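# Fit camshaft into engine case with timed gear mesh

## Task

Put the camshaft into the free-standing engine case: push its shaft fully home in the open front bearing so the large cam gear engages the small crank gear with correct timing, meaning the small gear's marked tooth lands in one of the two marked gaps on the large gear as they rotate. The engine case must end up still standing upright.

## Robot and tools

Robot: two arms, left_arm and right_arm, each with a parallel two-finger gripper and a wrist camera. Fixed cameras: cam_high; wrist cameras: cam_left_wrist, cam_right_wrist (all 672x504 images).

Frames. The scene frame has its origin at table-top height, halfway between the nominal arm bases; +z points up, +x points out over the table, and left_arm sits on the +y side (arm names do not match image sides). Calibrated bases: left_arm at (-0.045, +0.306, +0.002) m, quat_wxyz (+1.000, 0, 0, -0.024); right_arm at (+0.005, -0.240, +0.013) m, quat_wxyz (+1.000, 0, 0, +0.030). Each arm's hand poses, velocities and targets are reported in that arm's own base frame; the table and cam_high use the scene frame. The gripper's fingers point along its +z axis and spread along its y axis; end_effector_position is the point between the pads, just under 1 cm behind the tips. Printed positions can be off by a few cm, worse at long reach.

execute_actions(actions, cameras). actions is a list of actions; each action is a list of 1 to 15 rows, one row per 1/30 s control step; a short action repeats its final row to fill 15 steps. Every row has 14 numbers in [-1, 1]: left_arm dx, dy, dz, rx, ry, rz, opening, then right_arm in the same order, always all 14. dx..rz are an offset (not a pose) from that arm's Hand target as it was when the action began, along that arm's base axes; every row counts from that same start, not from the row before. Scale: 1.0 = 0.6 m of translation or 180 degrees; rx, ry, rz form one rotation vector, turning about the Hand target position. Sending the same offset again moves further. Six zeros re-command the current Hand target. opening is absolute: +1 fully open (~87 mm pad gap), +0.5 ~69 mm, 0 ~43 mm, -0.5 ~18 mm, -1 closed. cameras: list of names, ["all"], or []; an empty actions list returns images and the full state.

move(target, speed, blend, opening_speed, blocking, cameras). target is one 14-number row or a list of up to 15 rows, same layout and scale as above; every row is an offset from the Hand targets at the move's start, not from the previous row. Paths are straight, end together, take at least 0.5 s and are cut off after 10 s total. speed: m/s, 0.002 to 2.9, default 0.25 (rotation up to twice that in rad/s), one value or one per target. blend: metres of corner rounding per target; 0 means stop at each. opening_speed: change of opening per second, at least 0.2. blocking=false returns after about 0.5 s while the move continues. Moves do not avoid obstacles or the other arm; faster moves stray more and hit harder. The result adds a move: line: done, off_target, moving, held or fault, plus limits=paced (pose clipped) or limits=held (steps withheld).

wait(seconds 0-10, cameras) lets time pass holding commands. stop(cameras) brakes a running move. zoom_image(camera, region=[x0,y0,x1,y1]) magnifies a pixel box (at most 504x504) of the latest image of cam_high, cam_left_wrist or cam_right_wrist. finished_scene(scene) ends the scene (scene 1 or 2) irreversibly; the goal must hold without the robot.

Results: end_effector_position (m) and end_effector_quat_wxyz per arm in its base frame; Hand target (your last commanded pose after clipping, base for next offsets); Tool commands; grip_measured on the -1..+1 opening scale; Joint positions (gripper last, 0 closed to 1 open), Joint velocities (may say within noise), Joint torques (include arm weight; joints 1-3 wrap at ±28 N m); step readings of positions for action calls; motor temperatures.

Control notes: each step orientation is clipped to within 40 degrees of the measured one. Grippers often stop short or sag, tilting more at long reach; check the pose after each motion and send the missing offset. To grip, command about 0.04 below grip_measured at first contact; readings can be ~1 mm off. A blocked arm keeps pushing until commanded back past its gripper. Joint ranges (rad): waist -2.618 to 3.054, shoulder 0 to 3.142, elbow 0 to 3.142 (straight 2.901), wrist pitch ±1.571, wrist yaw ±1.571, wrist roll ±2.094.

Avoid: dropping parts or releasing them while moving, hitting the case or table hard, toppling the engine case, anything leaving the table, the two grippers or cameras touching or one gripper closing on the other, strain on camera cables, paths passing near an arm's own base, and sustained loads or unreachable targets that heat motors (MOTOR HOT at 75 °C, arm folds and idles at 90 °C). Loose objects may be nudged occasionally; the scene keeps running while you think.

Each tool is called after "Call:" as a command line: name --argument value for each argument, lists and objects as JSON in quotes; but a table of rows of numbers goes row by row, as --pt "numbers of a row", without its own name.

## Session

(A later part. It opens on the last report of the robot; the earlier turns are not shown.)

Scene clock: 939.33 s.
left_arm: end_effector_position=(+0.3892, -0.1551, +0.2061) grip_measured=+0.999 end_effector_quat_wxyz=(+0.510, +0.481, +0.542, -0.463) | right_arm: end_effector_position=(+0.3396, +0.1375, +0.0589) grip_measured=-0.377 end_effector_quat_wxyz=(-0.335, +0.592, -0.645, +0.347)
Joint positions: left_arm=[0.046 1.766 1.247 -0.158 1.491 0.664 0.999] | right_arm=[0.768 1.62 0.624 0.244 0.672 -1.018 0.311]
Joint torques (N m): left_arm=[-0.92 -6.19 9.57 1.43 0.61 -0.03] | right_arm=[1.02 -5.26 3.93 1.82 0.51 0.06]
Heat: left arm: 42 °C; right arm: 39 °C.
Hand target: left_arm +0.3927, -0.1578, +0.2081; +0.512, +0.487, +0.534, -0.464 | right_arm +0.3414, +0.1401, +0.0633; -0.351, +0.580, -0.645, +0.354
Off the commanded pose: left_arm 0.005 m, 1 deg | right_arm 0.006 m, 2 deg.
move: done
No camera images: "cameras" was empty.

Call:
wait --seconds 0.1 --cameras '["all"]'

Call:
zoom_image --camera "cam_left_wrist" --region '[220, 80, 420, 280]'

Call:
zoom_image --camera "cam_high" --region '[220, 190, 320, 290]'

Call:
zoom_image --camera "cam_right_wrist" --region '[160, 0, 480, 320]'

Scene clock: 948.27 s.
left_arm: end_effector_position=(+0.3892, -0.1551, +0.2061) grip_measured=+0.999 end_effector_quat_wxyz=(+0.510, +0.481, +0.542, -0.463) | right_arm: end_effector_position=(+0.3397, +0.1375, +0.0589) grip_measured=-0.377 end_effector_quat_wxyz=(-0.335, +0.592, -0.645, +0.347)
Joint positions: left_arm=[0.046 1.766 1.247 -0.158 1.491 0.664 0.999] | right_arm=[0.768 1.62 0.624 0.244 0.672 -1.018 0.311]
Joint torques (N m): left_arm=[-0.92 -6.16 9.58 1.43 0.61 -0.03] | right_arm=[0.99 -5.26 3.95 1.79 0.52 0.06]
Heat: left arm: 42 °C; right arm: 39 °C.
Hand target: left_arm +0.3927, -0.1578, +0.2081; +0.512, +0.487, +0.534, -0.464 | right_arm +0.3414, +0.1401, +0.0633; -0.351, +0.580, -0.645, +0.354
Tool commands: left_gripper/opening=+1.0 right_gripper/opening=-0.75
Off the commanded pose: left_arm 0.005 m, 1 deg | right_arm 0.005 m, 2 deg.
wait: 0.10 s; at rest from the start

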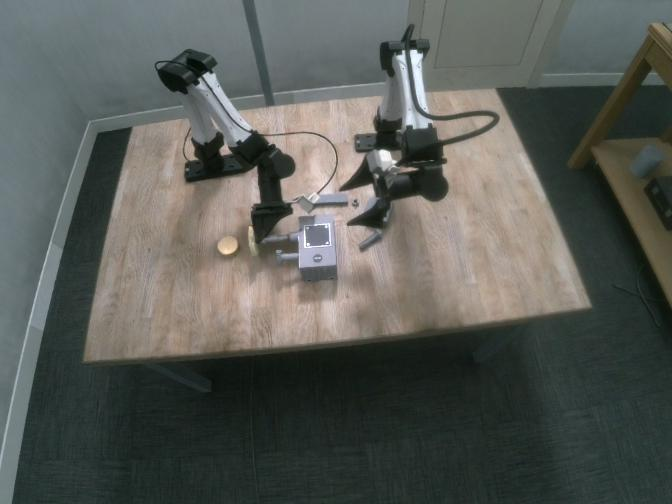

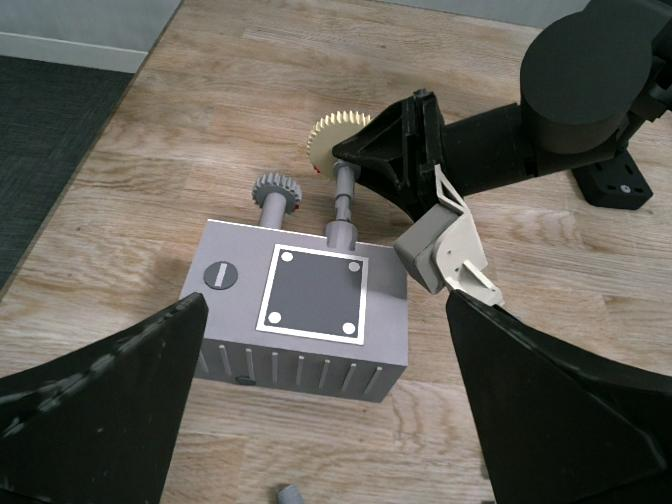

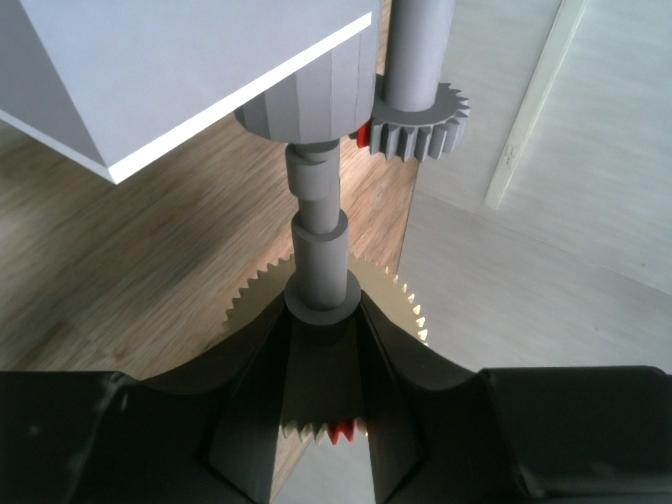

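Scaled by 2.520 from the camera's 672x504 image, which has a finer 960x720 frame.

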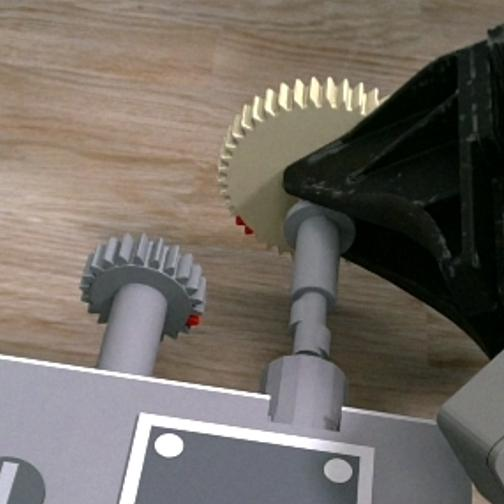

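Scaled by 5.040 from the camera's 672x504 image, which has a finer 960x720 frame.

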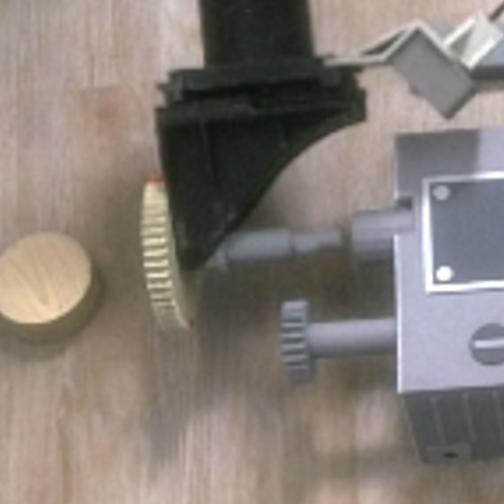

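Scaled by 1.575 from the camera's 672x504 image, which has a finer 960x720 frame.

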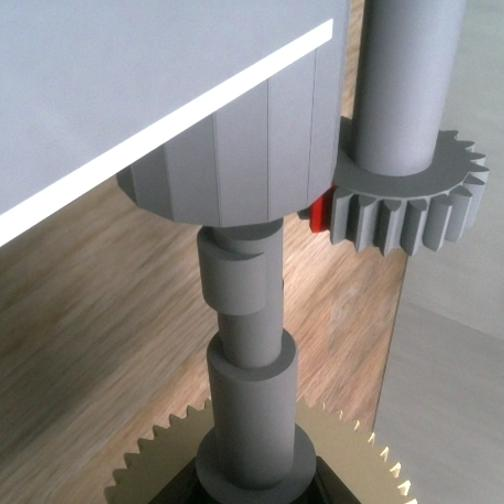

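Call:
move --target '[0,0,0,0,0,0,1, 0,-0.003,-0.002,-0.012,0,-0.014,-0.75]' --speed 0.05 --cameras '["all"]'

Call:
zoom_image --camera "cam_left_wrist" --region '[220, 80, 420, 280]'

Call:
zoom_image --camera "cam_high" --region '[220, 190, 320, 290]'

Call:
zoom_image --camera "cam_right_wrist" --region '[160, 0, 480, 320]'

Scene clock: 961.73 s.
left_arm: end_effector_position=(+0.3892, -0.1551, +0.2061) grip_measured=+0.999 end_effector_quat_wxyz=(+0.510, +0.481, +0.542, -0.463) | right_arm: end_effector_position=(+0.3357, +0.1333, +0.0543) grip_measured=-0.377 end_effector_quat_wxyz=(+0.326, -0.578, +0.654, -0.364)
Joint positions: left_arm=[0.046 1.766 1.247 -0.158 1.491 0.664 0.999] | right_arm=[0.785 1.649 0.624 0.245 0.732 -0.98 0.311]
Joint torques (N m): left_arm=[-0.92 -6.16 9.58 1.43 0.61 -0.03] | right_arm=[0.84 -4.63 6.43 1.39 0.57 -0.09]
Heat: left arm: 42 °C; right arm: 40 °C.
Hand target: left_arm +0.3927, -0.1578, +0.2081; +0.512, +0.487, +0.534, -0.464 | right_arm +0.3414, +0.1382, +0.0620; +0.332, -0.572, +0.651, -0.373
Off the commanded pose: left_arm 0.005 m, 1 deg | right_arm 0.011 m, 2 deg.
move: off_target (right_arm)

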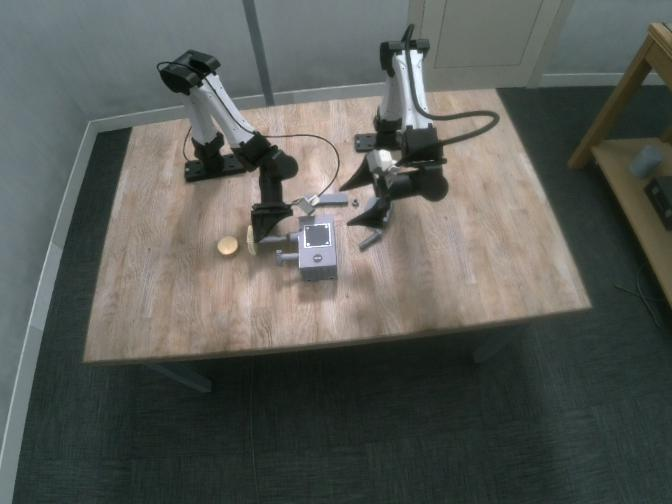

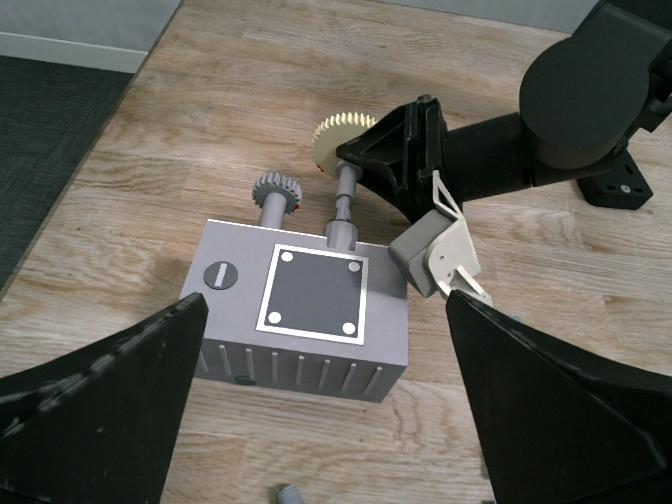

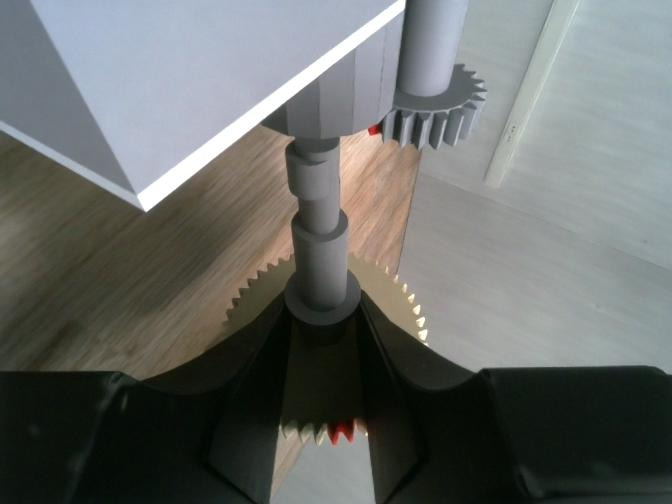

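Scaled by 2.520 from the camera's 672x504 image, which has a finer 960x720 frame.

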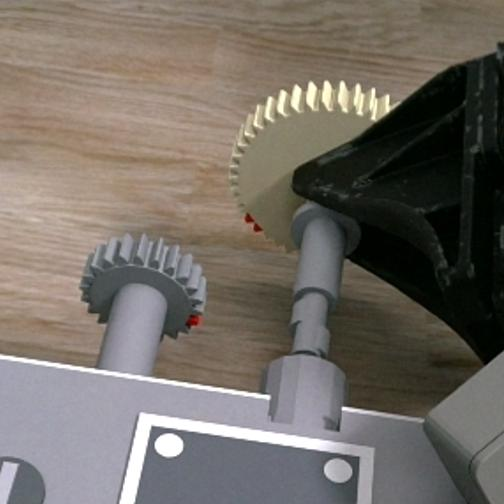

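Scaled by 5.040 from the camera's 672x504 image, which has a finer 960x720 frame.

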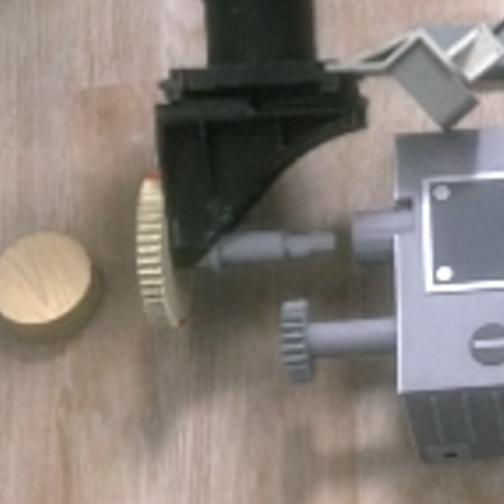

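Scaled by 1.575 from the camera's 672x504 image, which has a finer 960x720 frame.

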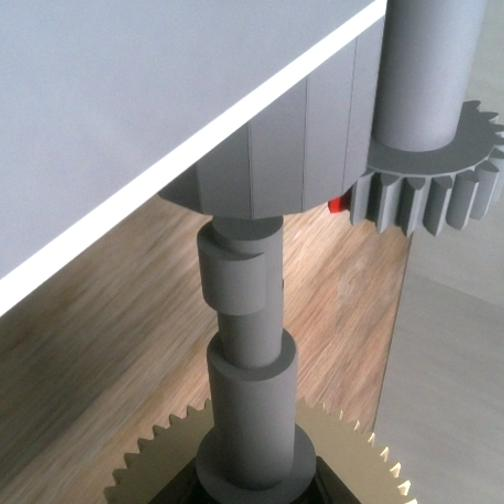

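Call:
move --target '[0,0,0,0,0,0,1, 0.008,0.005,0.015,0,0,0,-0.75]' --speed 0.05 --cameras '[]'

Scene clock: 970.70 s.
left_arm: end_effector_position=(+0.3892, -0.1551, +0.2061) grip_measured=+0.999 end_effector_quat_wxyz=(+0.510, +0.481, +0.542, -0.463) | right_arm: end_effector_position=(+0.3378, +0.1352, +0.0580) grip_measured=-0.377 end_effector_quat_wxyz=(+0.316, -0.584, +0.652, -0.365)
Joint positions: left_arm=[0.046 1.766 1.247 -0.158 1.491 0.664 0.999] | right_arm=[0.785 1.649 0.655 0.194 0.733 -0.984 0.311]
Joint torques (N m): left_arm=[-0.92 -6.17 9.57 1.42 0.62 -0.03] | right_arm=[0.38 -5.68 6.89 1.45 0.53 -0.07]
Heat: left arm: 42 °C; right arm: 39 °C.
Hand target: left_arm +0.3927, -0.1578, +0.2081; +0.512, +0.487, +0.534, -0.464 | right_arm +0.3463, +0.1413, +0.0712; +0.332, -0.572, +0.651, -0.373
Off the commanded pose: left_arm 0.005 m, 1 deg | right_arm 0.017 m, 2 deg.
move: off_target (right_arm)
No camera images: "cameras" was empty.

Call:
move --target '[0,0,0,0,0,0,1, 0.0023,0.02,0.0,0,0,0,-0.75]' --speed 0.04 --cameras '["all"]'

Call:
zoom_image --camera "cam_left_wrist" --region '[220, 80, 420, 280]'

Call:
zoom_image --camera "cam_high" --region '[220, 190, 320, 290]'

Call:
zoom_image --camera "cam_right_wrist" --region '[160, 0, 480, 320]'

Scene clock: 982.67 s.
left_arm: end_effector_position=(+0.3892, -0.1551, +0.2061) grip_measured=+0.999 end_effector_quat_wxyz=(+0.510, +0.481, +0.542, -0.463) | right_arm: end_effector_position=(+0.3403, +0.1458, +0.0587) grip_measured=-0.377 end_effector_quat_wxyz=(+0.314, -0.587, +0.650, -0.366)
Joint positions: left_arm=[0.046 1.766 1.247 -0.158 1.491 0.664 0.999] | right_arm=[0.806 1.681 0.697 0.169 0.747 -0.973 0.311]
Joint torques (N m): left_arm=[-0.91 -6.16 9.57 1.43 0.61 -0.03] | right_arm=[0.83 -5.74 6.97 1.44 0.58 0.06]
Heat: left arm: 42 °C; right arm: 39 °C.
Hand target: left_arm +0.3927, -0.1578, +0.2081; +0.512, +0.487, +0.534, -0.464 | right_arm +0.3477, +0.1533, +0.0711; +0.332, -0.572, +0.651, -0.373
Off the commanded pose: left_arm 0.005 m, 1 deg | right_arm 0.016 m, 3 deg.
move: off_target (right_arm)

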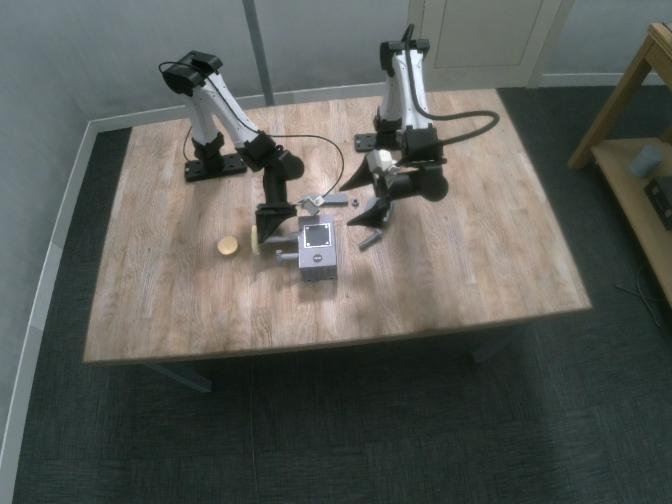

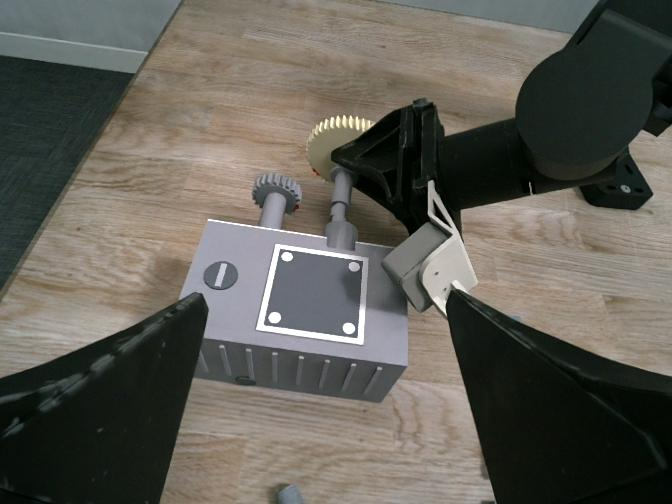

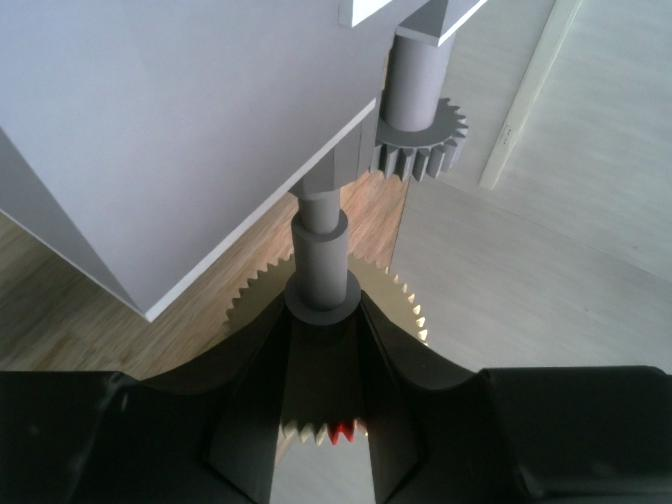

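Scaled by 2.520 from the camera's 672x504 image, which has a finer 960x720 frame.

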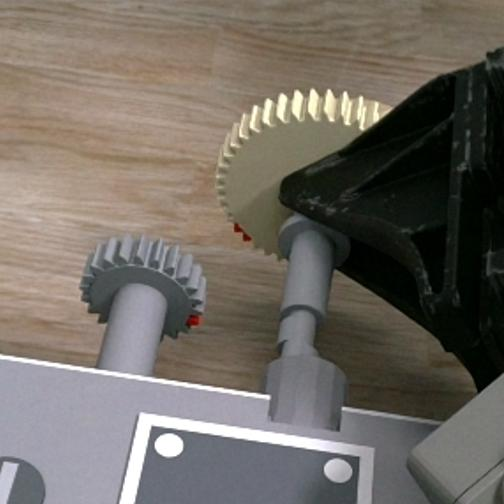

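Scaled by 5.040 from the camera's 672x504 image, which has a finer 960x720 frame.

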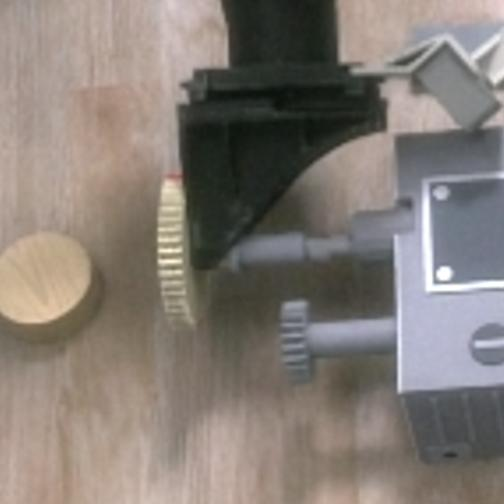

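Scaled by 1.575 from the camera's 672x504 image, which has a finer 960x720 frame.

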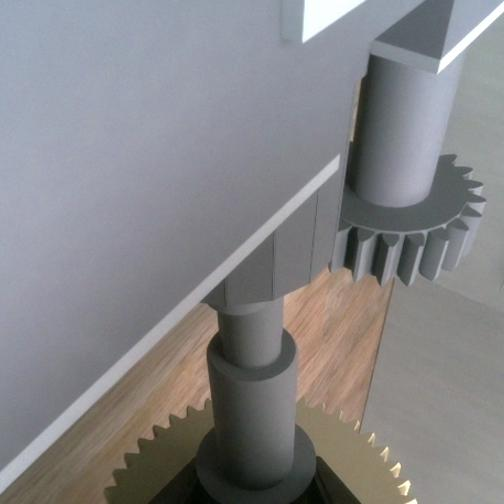

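Call:
move --target '[0,0,0,0,0,0,1, -0.008,-0.012,-0.002,0,0,0,-0.75]' --speed 0.05 --cameras '[]'

Scene clock: 1001.17 s.
left_arm: end_effector_position=(+0.3892, -0.1551, +0.2061) grip_measured=+0.999 end_effector_quat_wxyz=(+0.510, +0.481, +0.542, -0.463) | right_arm: end_effector_position=(+0.3402, +0.1457, +0.0587) grip_measured=-0.377 end_effector_quat_wxyz=(+0.314, -0.587, +0.650, -0.367)
Joint positions: left_arm=[0.046 1.766 1.247 -0.158 1.491 0.664 0.999] | right_arm=[0.806 1.681 0.697 0.169 0.747 -0.973 0.311]
Joint torques (N m): left_arm=[-0.91 -6.17 9.57 1.43 0.61 -0.03] | right_arm=[0.31 -7.99 4.29 1.54 0.54 0]
Heat: left arm: 42 °C; right arm: 40 °C.
Hand target: left_arm +0.3927, -0.1578, +0.2081; +0.512, +0.487, +0.534, -0.464 | right_arm +0.3429, +0.1461, +0.0699; +0.332, -0.572, +0.651, -0.373
Off the commanded pose: left_arm 0.005 m, 1 deg | right_arm 0.011 m, 3 deg.
move: off_target (right_arm)
No camera images: "cameras" was empty.

Call:
move --target '[0,0,0,0,0,0,1, -0.008,-0.006,-0.006,0,0,0,-0.75]' --speed 0.05 --cameras '[]'

Scene clock: 1005.73 s.
left_arm: end_effector_position=(+0.3892, -0.1551, +0.2061) grip_measured=+0.999 end_effector_quat_wxyz=(+0.510, +0.481, +0.542, -0.463) | right_arm: end_effector_position=(+0.3379, +0.1435, +0.0567) grip_measured=-0.377 end_effector_quat_wxyz=(+0.318, -0.583, +0.652, -0.365)
Joint positions: left_arm=[0.046 1.766 1.247 -0.158 1.491 0.664 0.999] | right_arm=[0.806 1.675 0.677 0.189 0.747 -0.966 0.311]
Joint torques (N m): left_arm=[-0.91 -6.16 9.57 1.42 0.61 -0.03] | right_arm=[0.64 -8.17 3.56 1.53 0.56 -0.02]
Heat: left arm: 42 °C; right arm: 40 °C.
Hand target: left_arm +0.3927, -0.1578, +0.2081; +0.512, +0.487, +0.534, -0.464 | right_arm +0.3381, +0.1425, +0.0663; +0.332, -0.572, +0.651, -0.373
Off the commanded pose: left_arm 0.005 m, 1 deg | right_arm 0.010 m, 2 deg.
move: done
No camera images: "cameras" was empty.

Call:
wait --seconds 0.1 --cameras '["all"]'

Call:
zoom_image --camera "cam_left_wrist" --region '[300, 140, 380, 260]'

Call:
zoom_image --camera "cam_high" --region '[250, 210, 320, 270]'

Call:
zoom_image --camera "cam_right_wrist" --region '[200, 60, 440, 300]'

Scene clock: 1012.27 s.
left_arm: end_effector_position=(+0.3892, -0.1551, +0.2061) grip_measured=+0.999 end_effector_quat_wxyz=(+0.510, +0.481, +0.542, -0.463) | right_arm: end_effector_position=(+0.3379, +0.1435, +0.0567) grip_measured=-0.377 end_effector_quat_wxyz=(+0.318, -0.583, +0.652, -0.365)
Joint positions: left_arm=[0.046 1.766 1.247 -0.158 1.491 0.664 0.999] | right_arm=[0.806 1.675 0.677 0.189 0.747 -0.966 0.311]
Joint torques (N m): left_arm=[-0.91 -6.17 9.57 1.43 0.62 -0.03] | right_arm=[0.61 -8.14 3.59 1.53 0.56 -0.02]
Heat: left arm: 42 °C; right arm: 40 °C.
Hand target: left_arm +0.3927, -0.1578, +0.2081; +0.512, +0.487, +0.534, -0.464 | right_arm +0.3381, +0.1425, +0.0663; +0.332, -0.572, +0.651, -0.373
Tool commands: left_gripper/opening=+1.0 right_gripper/opening=-0.75
Off the commanded pose: left_arm 0.005 m, 1 deg | right_arm 0.010 m, 2 deg.
wait: 0.10 s; at rest from the start

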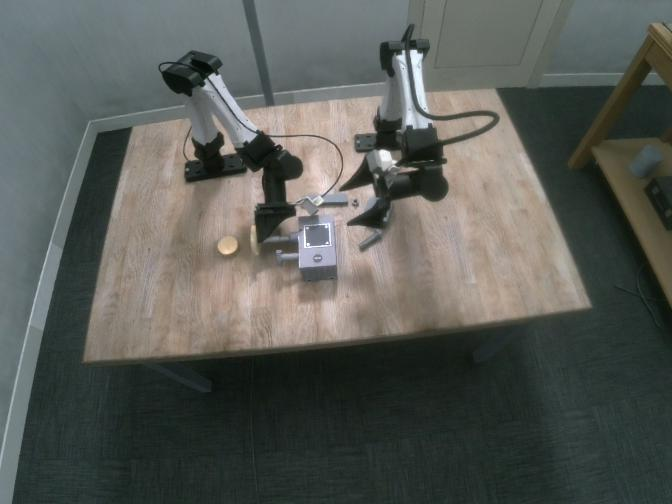

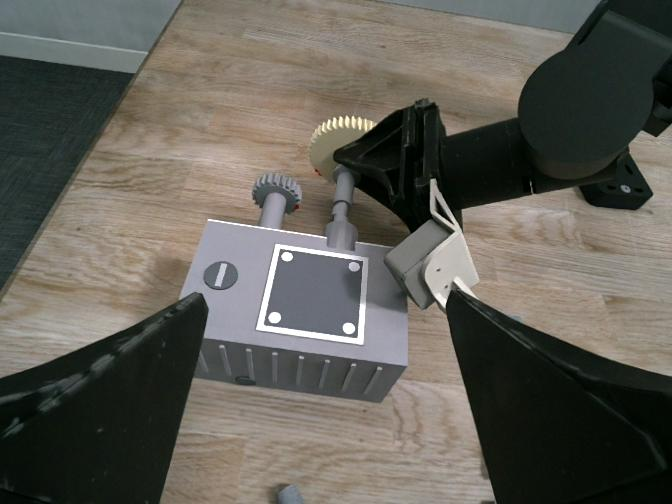

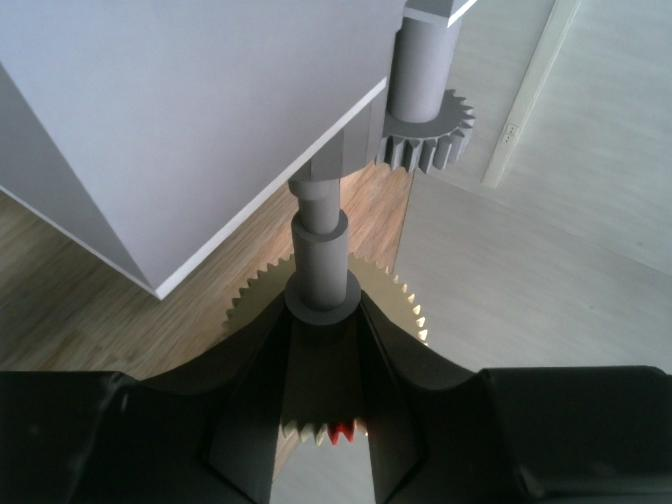

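Scaled by 4.200 from the camera's 672x504 image, which has a finer 960x720 frame.

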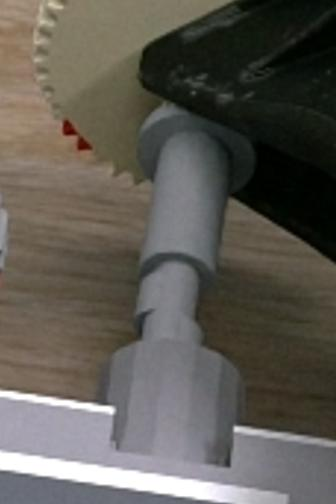

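Scaled by 7.200 from the camera's 672x504 image, which has a finer 960x720 frame.

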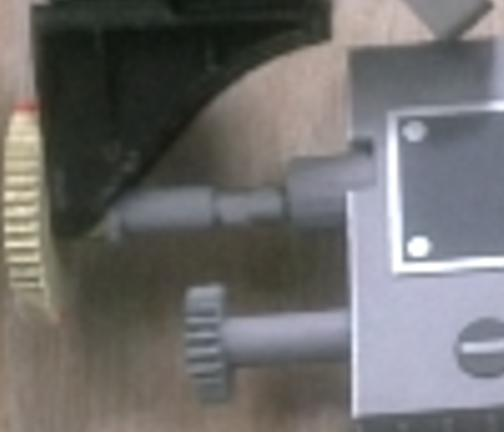

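Scaled by 2.100 from the camera's 672x504 image, which has a finer 960x720 frame.

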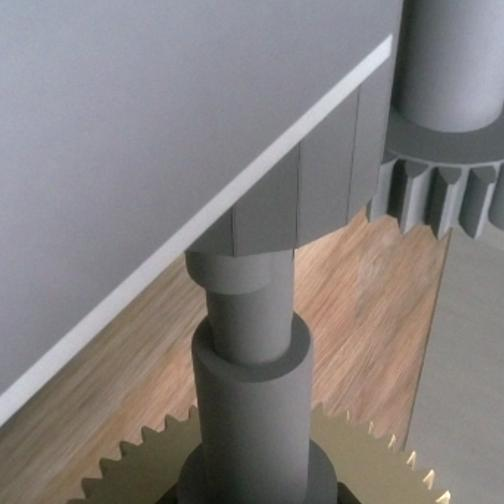

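Call:
move --target '[0,0,0,0,0,0,1, -0.004,-0.004,0.009,0.006,0,0,-0.75]' --speed 0.05 --cameras '[]'

Scene clock: 1026.87 s.
left_arm: end_effector_position=(+0.3892, -0.1551, +0.2061) grip_measured=+0.999 end_effector_quat_wxyz=(+0.510, +0.481, +0.542, -0.463) | right_arm: end_effector_position=(+0.3356, +0.1411, +0.0629) grip_measured=-0.377 end_effector_quat_wxyz=(+0.324, -0.580, +0.652, -0.365)
Joint positions: left_arm=[0.046 1.766 1.247 -0.158 1.491 0.664 0.999] | right_arm=[0.806 1.641 0.665 0.179 0.747 -0.966 0.311]
Joint torques (N m): left_arm=[-0.91 -6.17 9.57 1.43 0.61 -0.03] | right_arm=[0.25 -8.28 3.89 1.46 0.43 0.06]
Heat: left arm: 43 °C; right arm: 41 °C.
Hand target: left_arm +0.3927, -0.1578, +0.2081; +0.512, +0.487, +0.534, -0.464 | right_arm +0.3357, +0.1401, +0.0717; +0.337, -0.569, +0.654, -0.367
Off the commanded pose: left_arm 0.005 m, 1 deg | right_arm 0.009 m, 2 deg.
move: done
No camera images: "cameras" was empty.

Call:
move --target '[0,0,0,0,0,0,1, 0,0.001,-0.007,0,0,0,-0.75]' --speed 0.05 --cameras '[]'

Scene clock: 1035.37 s.
left_arm: end_effector_position=(+0.3892, -0.1551, +0.2061) grip_measured=+0.999 end_effector_quat_wxyz=(+0.510, +0.481, +0.542, -0.463) | right_arm: end_effector_position=(+0.3355, +0.1410, +0.0628) grip_measured=-0.377 end_effector_quat_wxyz=(+0.324, -0.580, +0.653, -0.365)
Joint positions: left_arm=[0.046 1.766 1.247 -0.158 1.491 0.664 0.999] | right_arm=[0.806 1.641 0.665 0.179 0.747 -0.964 0.311]
Joint torques (N m): left_arm=[-0.9 -6.17 9.57 1.43 0.61 -0.03] | right_arm=[0.39 -6.98 3.51 1.59 0.44 0.06]
Heat: left arm: 43 °C; right arm: 40 °C.
Hand target: left_arm +0.3927, -0.1578, +0.2081; +0.512, +0.487, +0.534, -0.464 | right_arm +0.3357, +0.1407, +0.0675; +0.337, -0.569, +0.654, -0.367
Off the commanded pose: left_arm 0.005 m, 1 deg | right_arm 0.005 m, 2 deg.
move: done
No camera images: "cameras" was empty.

Call:
move --target '[0,0,0,0,0,0,1, 0,0.001,-0.006,0,0,0,-0.75]' --speed 0.05 --cameras '[]'

Scene clock: 1047.23 s.
left_arm: end_effector_position=(+0.3892, -0.1551, +0.2061) grip_measured=+0.999 end_effector_quat_wxyz=(+0.510, +0.481, +0.542, -0.463) | right_arm: end_effector_position=(+0.3336, +0.1391, +0.0601) grip_measured=-0.377 end_effector_quat_wxyz=(+0.321, -0.581, +0.653, -0.365)
Joint positions: left_arm=[0.046 1.766 1.247 -0.158 1.491 0.664 0.999] | right_arm=[0.806 1.641 0.656 0.181 0.747 -0.962 0.311]
Joint torques (N m): left_arm=[-0.91 -6.17 9.57 1.43 0.61 -0.03] | right_arm=[0.58 -5.72 3.89 1.7 0.45 0.05]
Heat: left arm: 43 °C; right arm: 40 °C.
Hand target: left_arm +0.3927, -0.1578, +0.2081; +0.512, +0.487, +0.534, -0.464 | right_arm +0.3357, +0.1413, +0.0639; +0.337, -0.569, +0.654, -0.367
Off the commanded pose: left_arm 0.005 m, 1 deg | right_arm 0.005 m, 2 deg.
move: done
No camera images: "cameras" was empty.

Call:
move --target '[0,0,0,0,0,0,1, 0.005,0.001,-0.003,0,0,0,-0.75]' --speed 0.05 --cameras '["all"]'

Call:
zoom_image --camera "cam_left_wrist" --region '[300, 140, 380, 260]'

Call:
zoom_image --camera "cam_high" --region '[250, 210, 320, 270]'

Call:
zoom_image --camera "cam_right_wrist" --region '[200, 60, 440, 300]'

Scene clock: 1053.53 s.
left_arm: end_effector_position=(+0.3892, -0.1551, +0.2061) grip_measured=+0.999 end_effector_quat_wxyz=(+0.510, +0.481, +0.542, -0.463) | right_arm: end_effector_position=(+0.3346, +0.1401, +0.0581) grip_measured=-0.377 end_effector_quat_wxyz=(+0.322, -0.580, +0.653, -0.364)
Joint positions: left_arm=[0.046 1.766 1.247 -0.158 1.491 0.664 0.999] | right_arm=[0.806 1.652 0.656 0.195 0.747 -0.962 0.311]
Joint torques (N m): left_arm=[-0.91 -6.16 9.57 1.42 0.61 -0.03] | right_arm=[-0.01 -5.45 4.26 1.7 0.4 0]
Heat: left arm: 43 °C; right arm: 40 °C.
Hand target: left_arm +0.3927, -0.1578, +0.2081; +0.512, +0.487, +0.534, -0.464 | right_arm +0.3387, +0.1419, +0.0621; +0.337, -0.569, +0.654, -0.367
Off the commanded pose: left_arm 0.005 m, 1 deg | right_arm 0.006 m, 2 deg.
move: done

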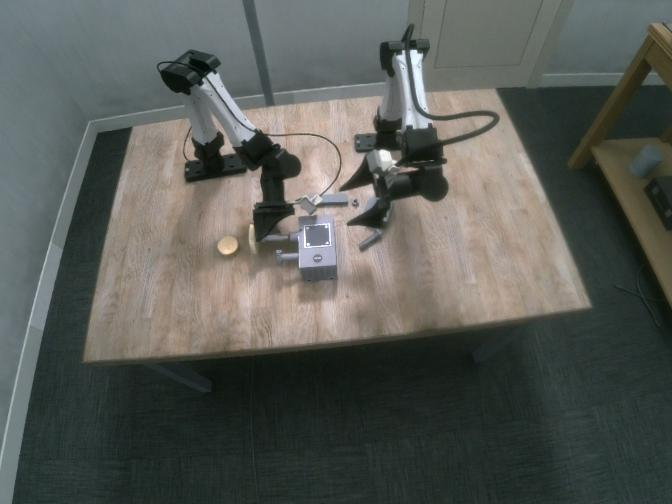

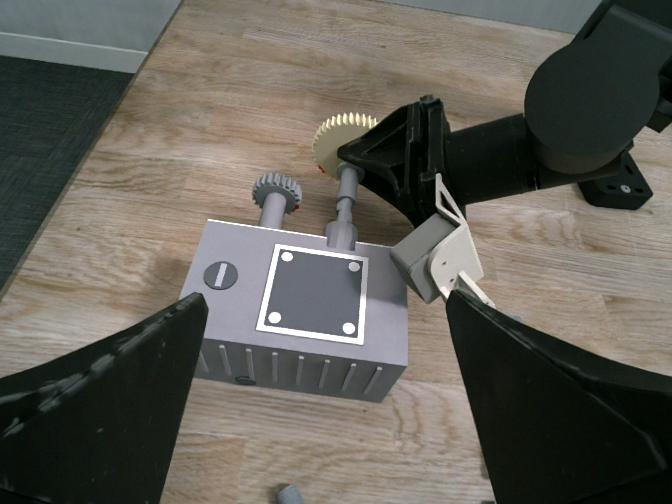

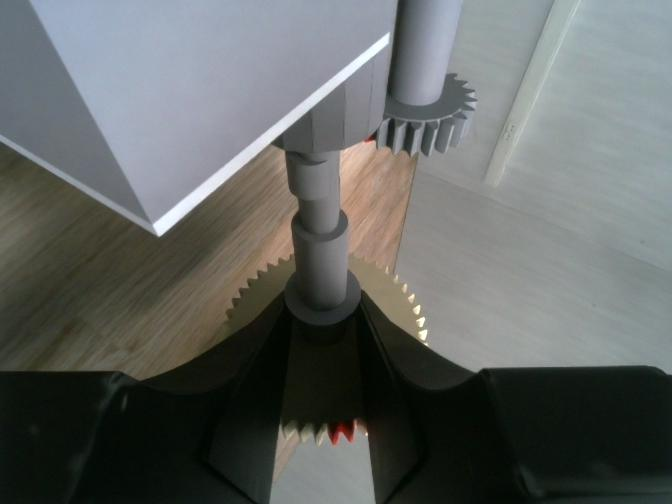

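Scaled by 4.200 from the camera's 672x504 image, which has a finer 960x720 frame.

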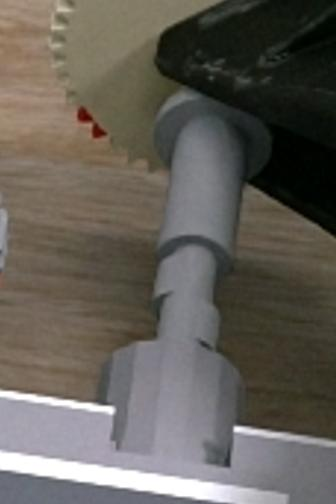

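Scaled by 7.200 from the camera's 672x504 image, which has a finer 960x720 frame.

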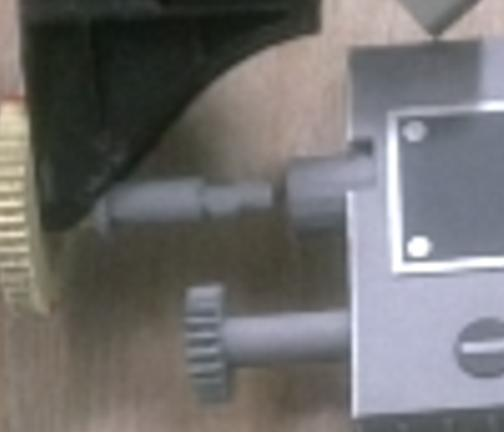

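Scaled by 2.100 from the camera's 672x504 image, which has a finer 960x720 frame.

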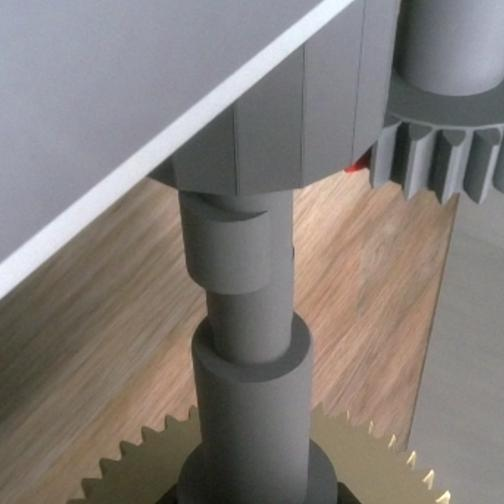

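Call:
move --target '[0,0,0,0,0,0,1, 0.005,0.001,0.008,0,0,0,-0.75]' --speed 0.05 --cameras '[]'

Scene clock: 1076.83 s.
left_arm: end_effector_position=(+0.3892, -0.1551, +0.2061) grip_measured=+0.999 end_effector_quat_wxyz=(+0.510, +0.481, +0.542, -0.463) | right_arm: end_effector_position=(+0.3346, +0.1404, +0.0579) grip_measured=-0.377 end_effector_quat_wxyz=(+0.322, -0.581, +0.653, -0.364)
Joint positions: left_arm=[0.046 1.766 1.247 -0.158 1.491 0.664 0.999] | right_arm=[0.806 1.652 0.656 0.195 0.745 -0.962 0.311]
Joint torques (N m): left_arm=[-0.91 -6.17 9.57 1.43 0.61 -0.03] | right_arm=[-0.58 -6.16 5.46 1.55 0.4 -0.07]
Heat: left arm: 43 °C; right arm: 41 °C.
Hand target: left_arm +0.3927, -0.1578, +0.2081; +0.512, +0.487, +0.534, -0.464 | right_arm +0.3417, +0.1425, +0.0669; +0.337, -0.569, +0.654, -0.367
Off the commanded pose: left_arm 0.005 m, 1 deg | right_arm 0.012 m, 2 deg.
move: off_target (right_arm)
No camera images: "cameras" was empty.

Call:
move --target '[0,0,0,0,0,0,1, 0.002,0,0.007,0,0,0,-0.75]' --speed 0.05 --cameras '[]'

Scene clock: 1080.67 s.
left_arm: end_effector_position=(+0.3892, -0.1551, +0.2061) grip_measured=+0.999 end_effector_quat_wxyz=(+0.510, +0.481, +0.542, -0.463) | right_arm: end_effector_position=(+0.3346, +0.1389, +0.0571) grip_measured=-0.377 end_effector_quat_wxyz=(+0.319, -0.582, +0.653, -0.364)
Joint positions: left_arm=[0.046 1.766 1.247 -0.158 1.491 0.664 0.999] | right_arm=[0.802 1.652 0.656 0.19 0.743 -0.964 0.311]
Joint torques (N m): left_arm=[-0.91 -6.17 9.57 1.42 0.61 -0.03] | right_arm=[-0.49 -7.16 6.16 1.42 0.4 -0.09]
Heat: left arm: 43 °C; right arm: 41 °C.
Hand target: left_arm +0.3927, -0.1578, +0.2081; +0.512, +0.487, +0.534, -0.464 | right_arm +0.3428, +0.1425, +0.0711; +0.337, -0.569, +0.654, -0.367
Off the commanded pose: left_arm 0.005 m, 1 deg | right_arm 0.017 m, 3 deg.
move: off_target (right_arm)
No camera images: "cameras" was empty.

Call:
move --target '[0,0,0,0,0,0,1, 0.001,0.002,0.004,0,0,0,-0.75]' --speed 0.05 --cameras '[]'

Scene clock: 1086.20 s.
left_arm: end_effector_position=(+0.3892, -0.1551, +0.2061) grip_measured=+0.999 end_effector_quat_wxyz=(+0.510, +0.481, +0.542, -0.463) | right_arm: end_effector_position=(+0.3332, +0.1375, +0.0557) grip_measured=-0.377 end_effector_quat_wxyz=(+0.313, -0.585, +0.653, -0.364)
Joint positions: left_arm=[0.046 1.766 1.247 -0.158 1.491 0.664 0.999] | right_arm=[0.802 1.652 0.656 0.176 0.742 -0.964 0.311]
Joint torques (N m): left_arm=[-0.91 -6.17 9.57 1.43 0.61 -0.03] | right_arm=[-0.34 -7.53 6.86 1.41 0.4 -0.05]
Heat: left arm: 43 °C; right arm: 41 °C.
Hand target: left_arm +0.3927, -0.1578, +0.2081; +0.512, +0.487, +0.534, -0.464 | right_arm +0.3435, +0.1438, +0.0735; +0.337, -0.569, +0.654, -0.367
Off the commanded pose: left_arm 0.005 m, 1 deg | right_arm 0.021 m, 3 deg.
move: off_target (right_arm)
No camera images: "cameras" was empty.

Call:
move --target '[0,0,0,0,0,0,1, 0.002,0.001,0.006,0,0,0,-0.75]' --speed 0.05 --cameras '[]'

Scene clock: 1091.63 s.
left_arm: end_effector_position=(+0.3892, -0.1551, +0.2061) grip_measured=+0.999 end_effector_quat_wxyz=(+0.510, +0.481, +0.542, -0.463) | right_arm: end_effector_position=(+0.3340, +0.1383, +0.0572) grip_measured=-0.377 end_effector_quat_wxyz=(+0.311, -0.587, +0.653, -0.364)
Joint positions: left_arm=[0.046 1.766 1.247 -0.158 1.491 0.664 0.999] | right_arm=[0.802 1.652 0.667 0.16 0.742 -0.964 0.311]
Joint torques (N m): left_arm=[-0.92 -6.16 9.57 1.43 0.61 -0.03] | right_arm=[-0.47 -8.14 6.87 1.39 0.39 -0.07]
Heat: left arm: 43 °C; right arm: 40 °C.
Hand target: left_arm +0.3927, -0.1578, +0.2081; +0.512, +0.487, +0.534, -0.464 | right_arm +0.3446, +0.1444, +0.0771; +0.337, -0.569, +0.654, -0.367
Off the commanded pose: left_arm 0.005 m, 1 deg | right_arm 0.023 m, 4 deg.
move: off_target (right_arm)
No camera images: "cameras" was empty.

Call:
move --target '[0,0,0,0,0,0,1, 0.005,0.001,0.008,0.008,0,0,-0.75]' --speed 0.05 --cameras '["all"]'

Call:
zoom_image --camera "cam_left_wrist" --region '[300, 140, 380, 260]'

Call:
zoom_image --camera "cam_high" --region '[250, 210, 320, 270]'

Call:
zoom_image --camera "cam_right_wrist" --region '[200, 60, 440, 300]'

Scene clock: 1103.20 s.
left_arm: end_effector_position=(+0.3892, -0.1551, +0.2061) grip_measured=+0.999 end_effector_quat_wxyz=(+0.510, +0.481, +0.542, -0.463) | right_arm: end_effector_position=(+0.3371, +0.1388, +0.0613) grip_measured=-0.377 end_effector_quat_wxyz=(+0.316, -0.585, +0.656, -0.357)
Joint positions: left_arm=[0.046 1.766 1.247 -0.158 1.491 0.664 0.999] | right_arm=[0.79 1.638 0.678 0.146 0.723 -0.964 0.311]
Joint torques (N m): left_arm=[-0.9 -6.17 9.57 1.42 0.62 -0.03] | right_arm=[-0.49 -8.31 6.99 1.44 0.4 0]
Heat: left arm: 43 °C; right arm: 40 °C.
Hand target: left_arm +0.3927, -0.1578, +0.2081; +0.512, +0.487, +0.534, -0.464 | right_arm +0.3477, +0.1449, +0.0819; +0.344, -0.564, +0.659, -0.359
Off the commanded pose: left_arm 0.005 m, 1 deg | right_arm 0.024 m, 4 deg.
move: off_target (right_arm)

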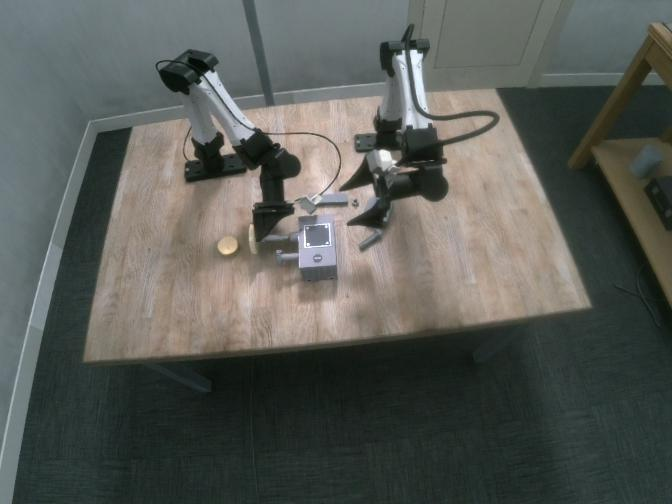

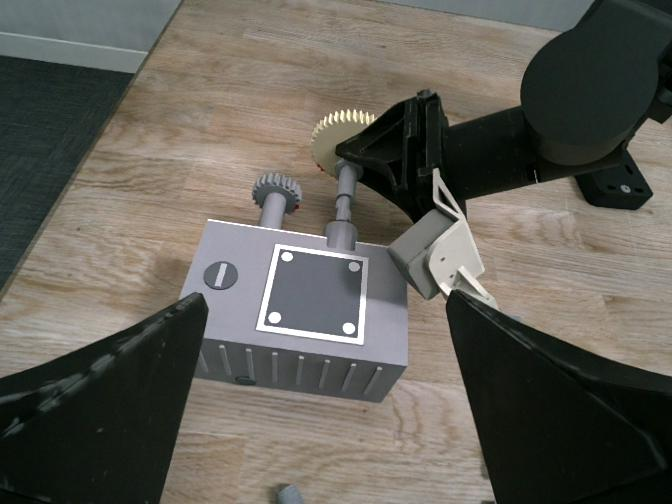

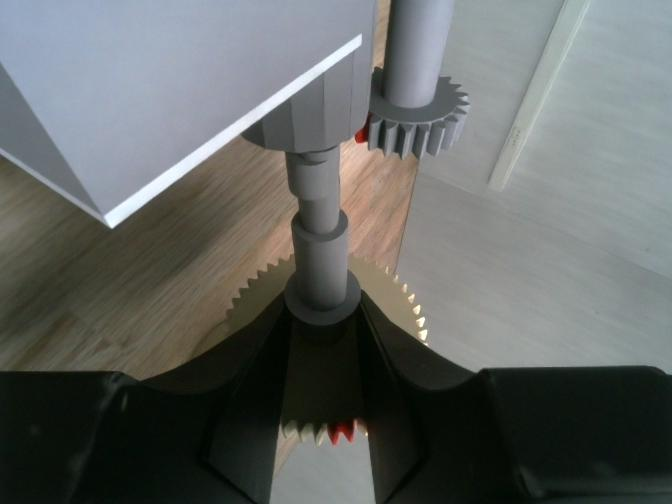

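Scaled by 4.200 from the camera's 672x504 image, which has a finer 960x720 frame.

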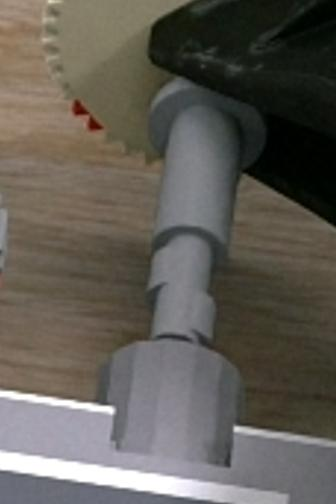

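Scaled by 7.200 from the camera's 672x504 image, which has a finer 960x720 frame.

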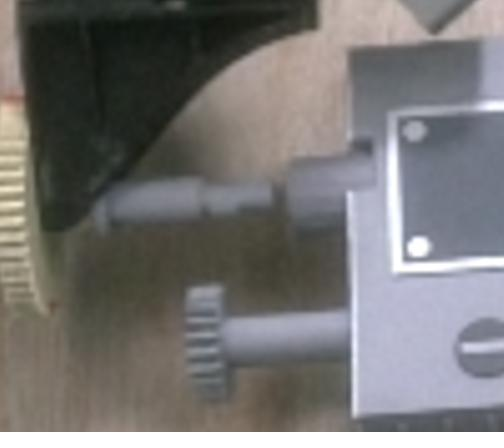

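Scaled by 2.100 from the camera's 672x504 image, which has a finer 960x720 frame.

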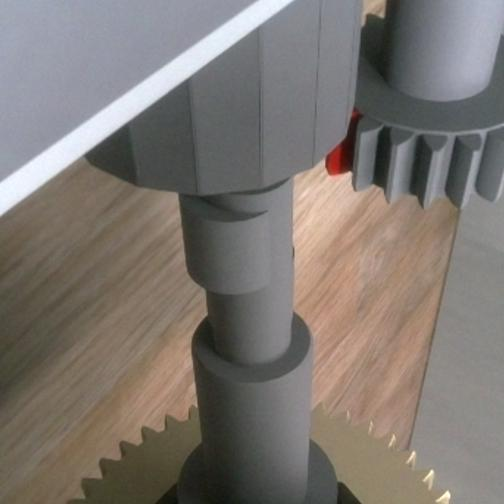

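Call:
move --target '[0,0,0,0,0,0,1, 0.001,0.0193,-0.011,-0.004,0,0,-0.75]' --speed 0.04 --cameras '["all"]'

Call:
zoom_image --camera "cam_left_wrist" --region '[300, 140, 380, 260]'

Call:
zoom_image --camera "cam_high" --region '[250, 210, 320, 270]'

Call:
zoom_image --camera "cam_right_wrist" --region '[200, 60, 440, 300]'

Scene clock: 1119.70 s.
left_arm: end_effector_position=(+0.3892, -0.1551, +0.2061) grip_measured=+0.999 end_effector_quat_wxyz=(+0.510, +0.481, +0.542, -0.463) | right_arm: end_effector_position=(+0.3398, +0.1466, +0.0614) grip_measured=-0.377 end_effector_quat_wxyz=(+0.318, -0.583, +0.656, -0.358)
Joint positions: left_arm=[0.046 1.766 1.247 -0.158 1.491 0.664 0.999] | right_arm=[0.803 1.665 0.706 0.143 0.734 -0.952 0.311]
Joint torques (N m): left_arm=[-0.91 -6.17 9.57 1.42 0.61 -0.03] | right_arm=[0.95 -5.78 7.16 1.48 0.53 0.05]
Heat: left arm: 43 °C; right arm: 40 °C.
Hand target: left_arm +0.3927, -0.1578, +0.2081; +0.512, +0.487, +0.534, -0.464 | right_arm +0.3483, +0.1564, +0.0752; +0.341, -0.566, +0.657, -0.363
Off the commanded pose: left_arm 0.005 m, 1 deg | right_arm 0.019 m, 3 deg.
move: off_target (right_arm)

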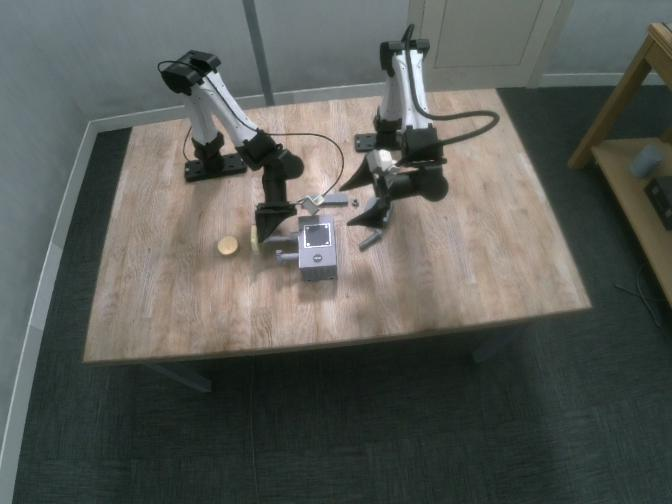

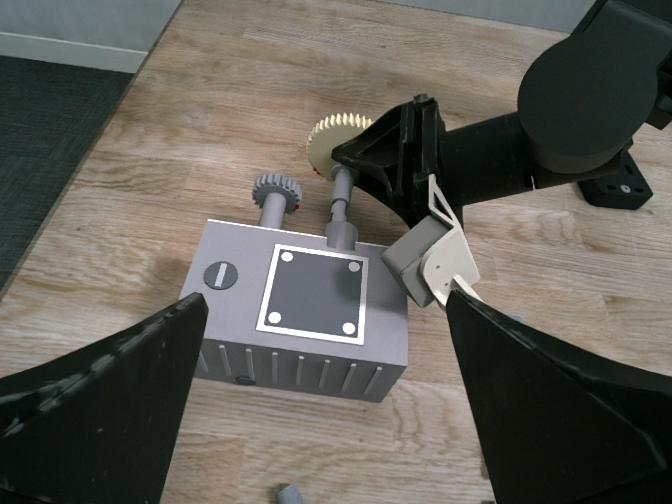

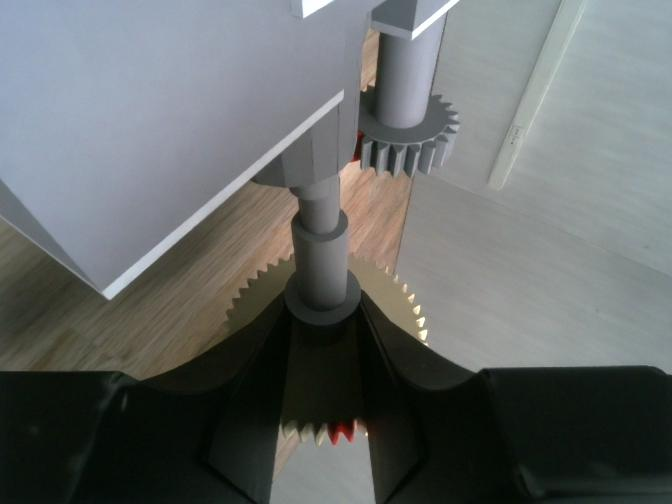

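Scaled by 4.200 from the camera's 672x504 image, which has a finer 960x720 frame.

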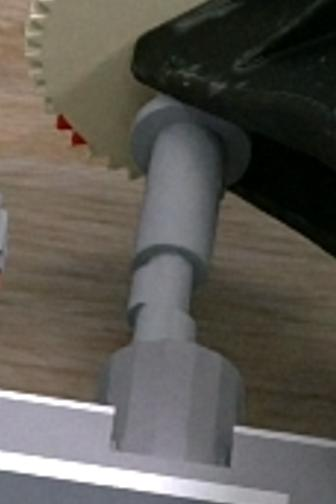

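Scaled by 7.200 from the camera's 672x504 image, which has a finer 960x720 frame.

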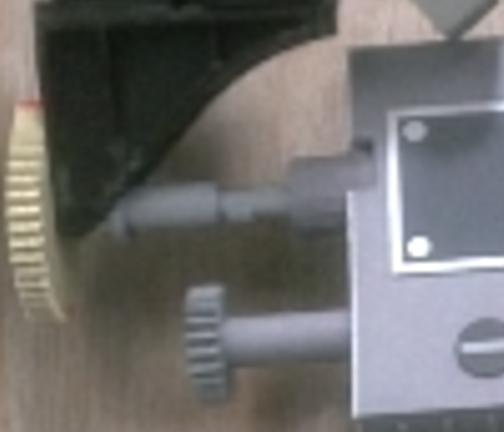

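Scaled by 2.100 from the camera's 672x504 image, which has a finer 960x720 frame.

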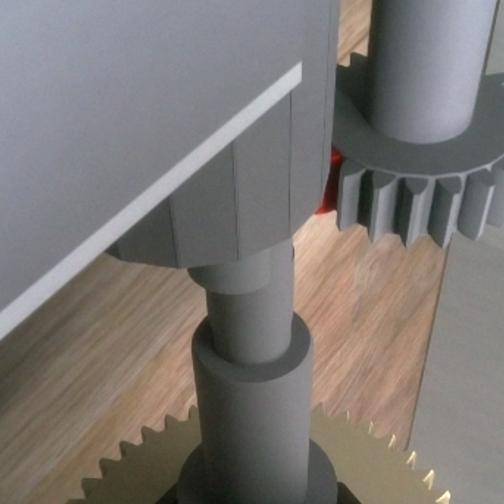

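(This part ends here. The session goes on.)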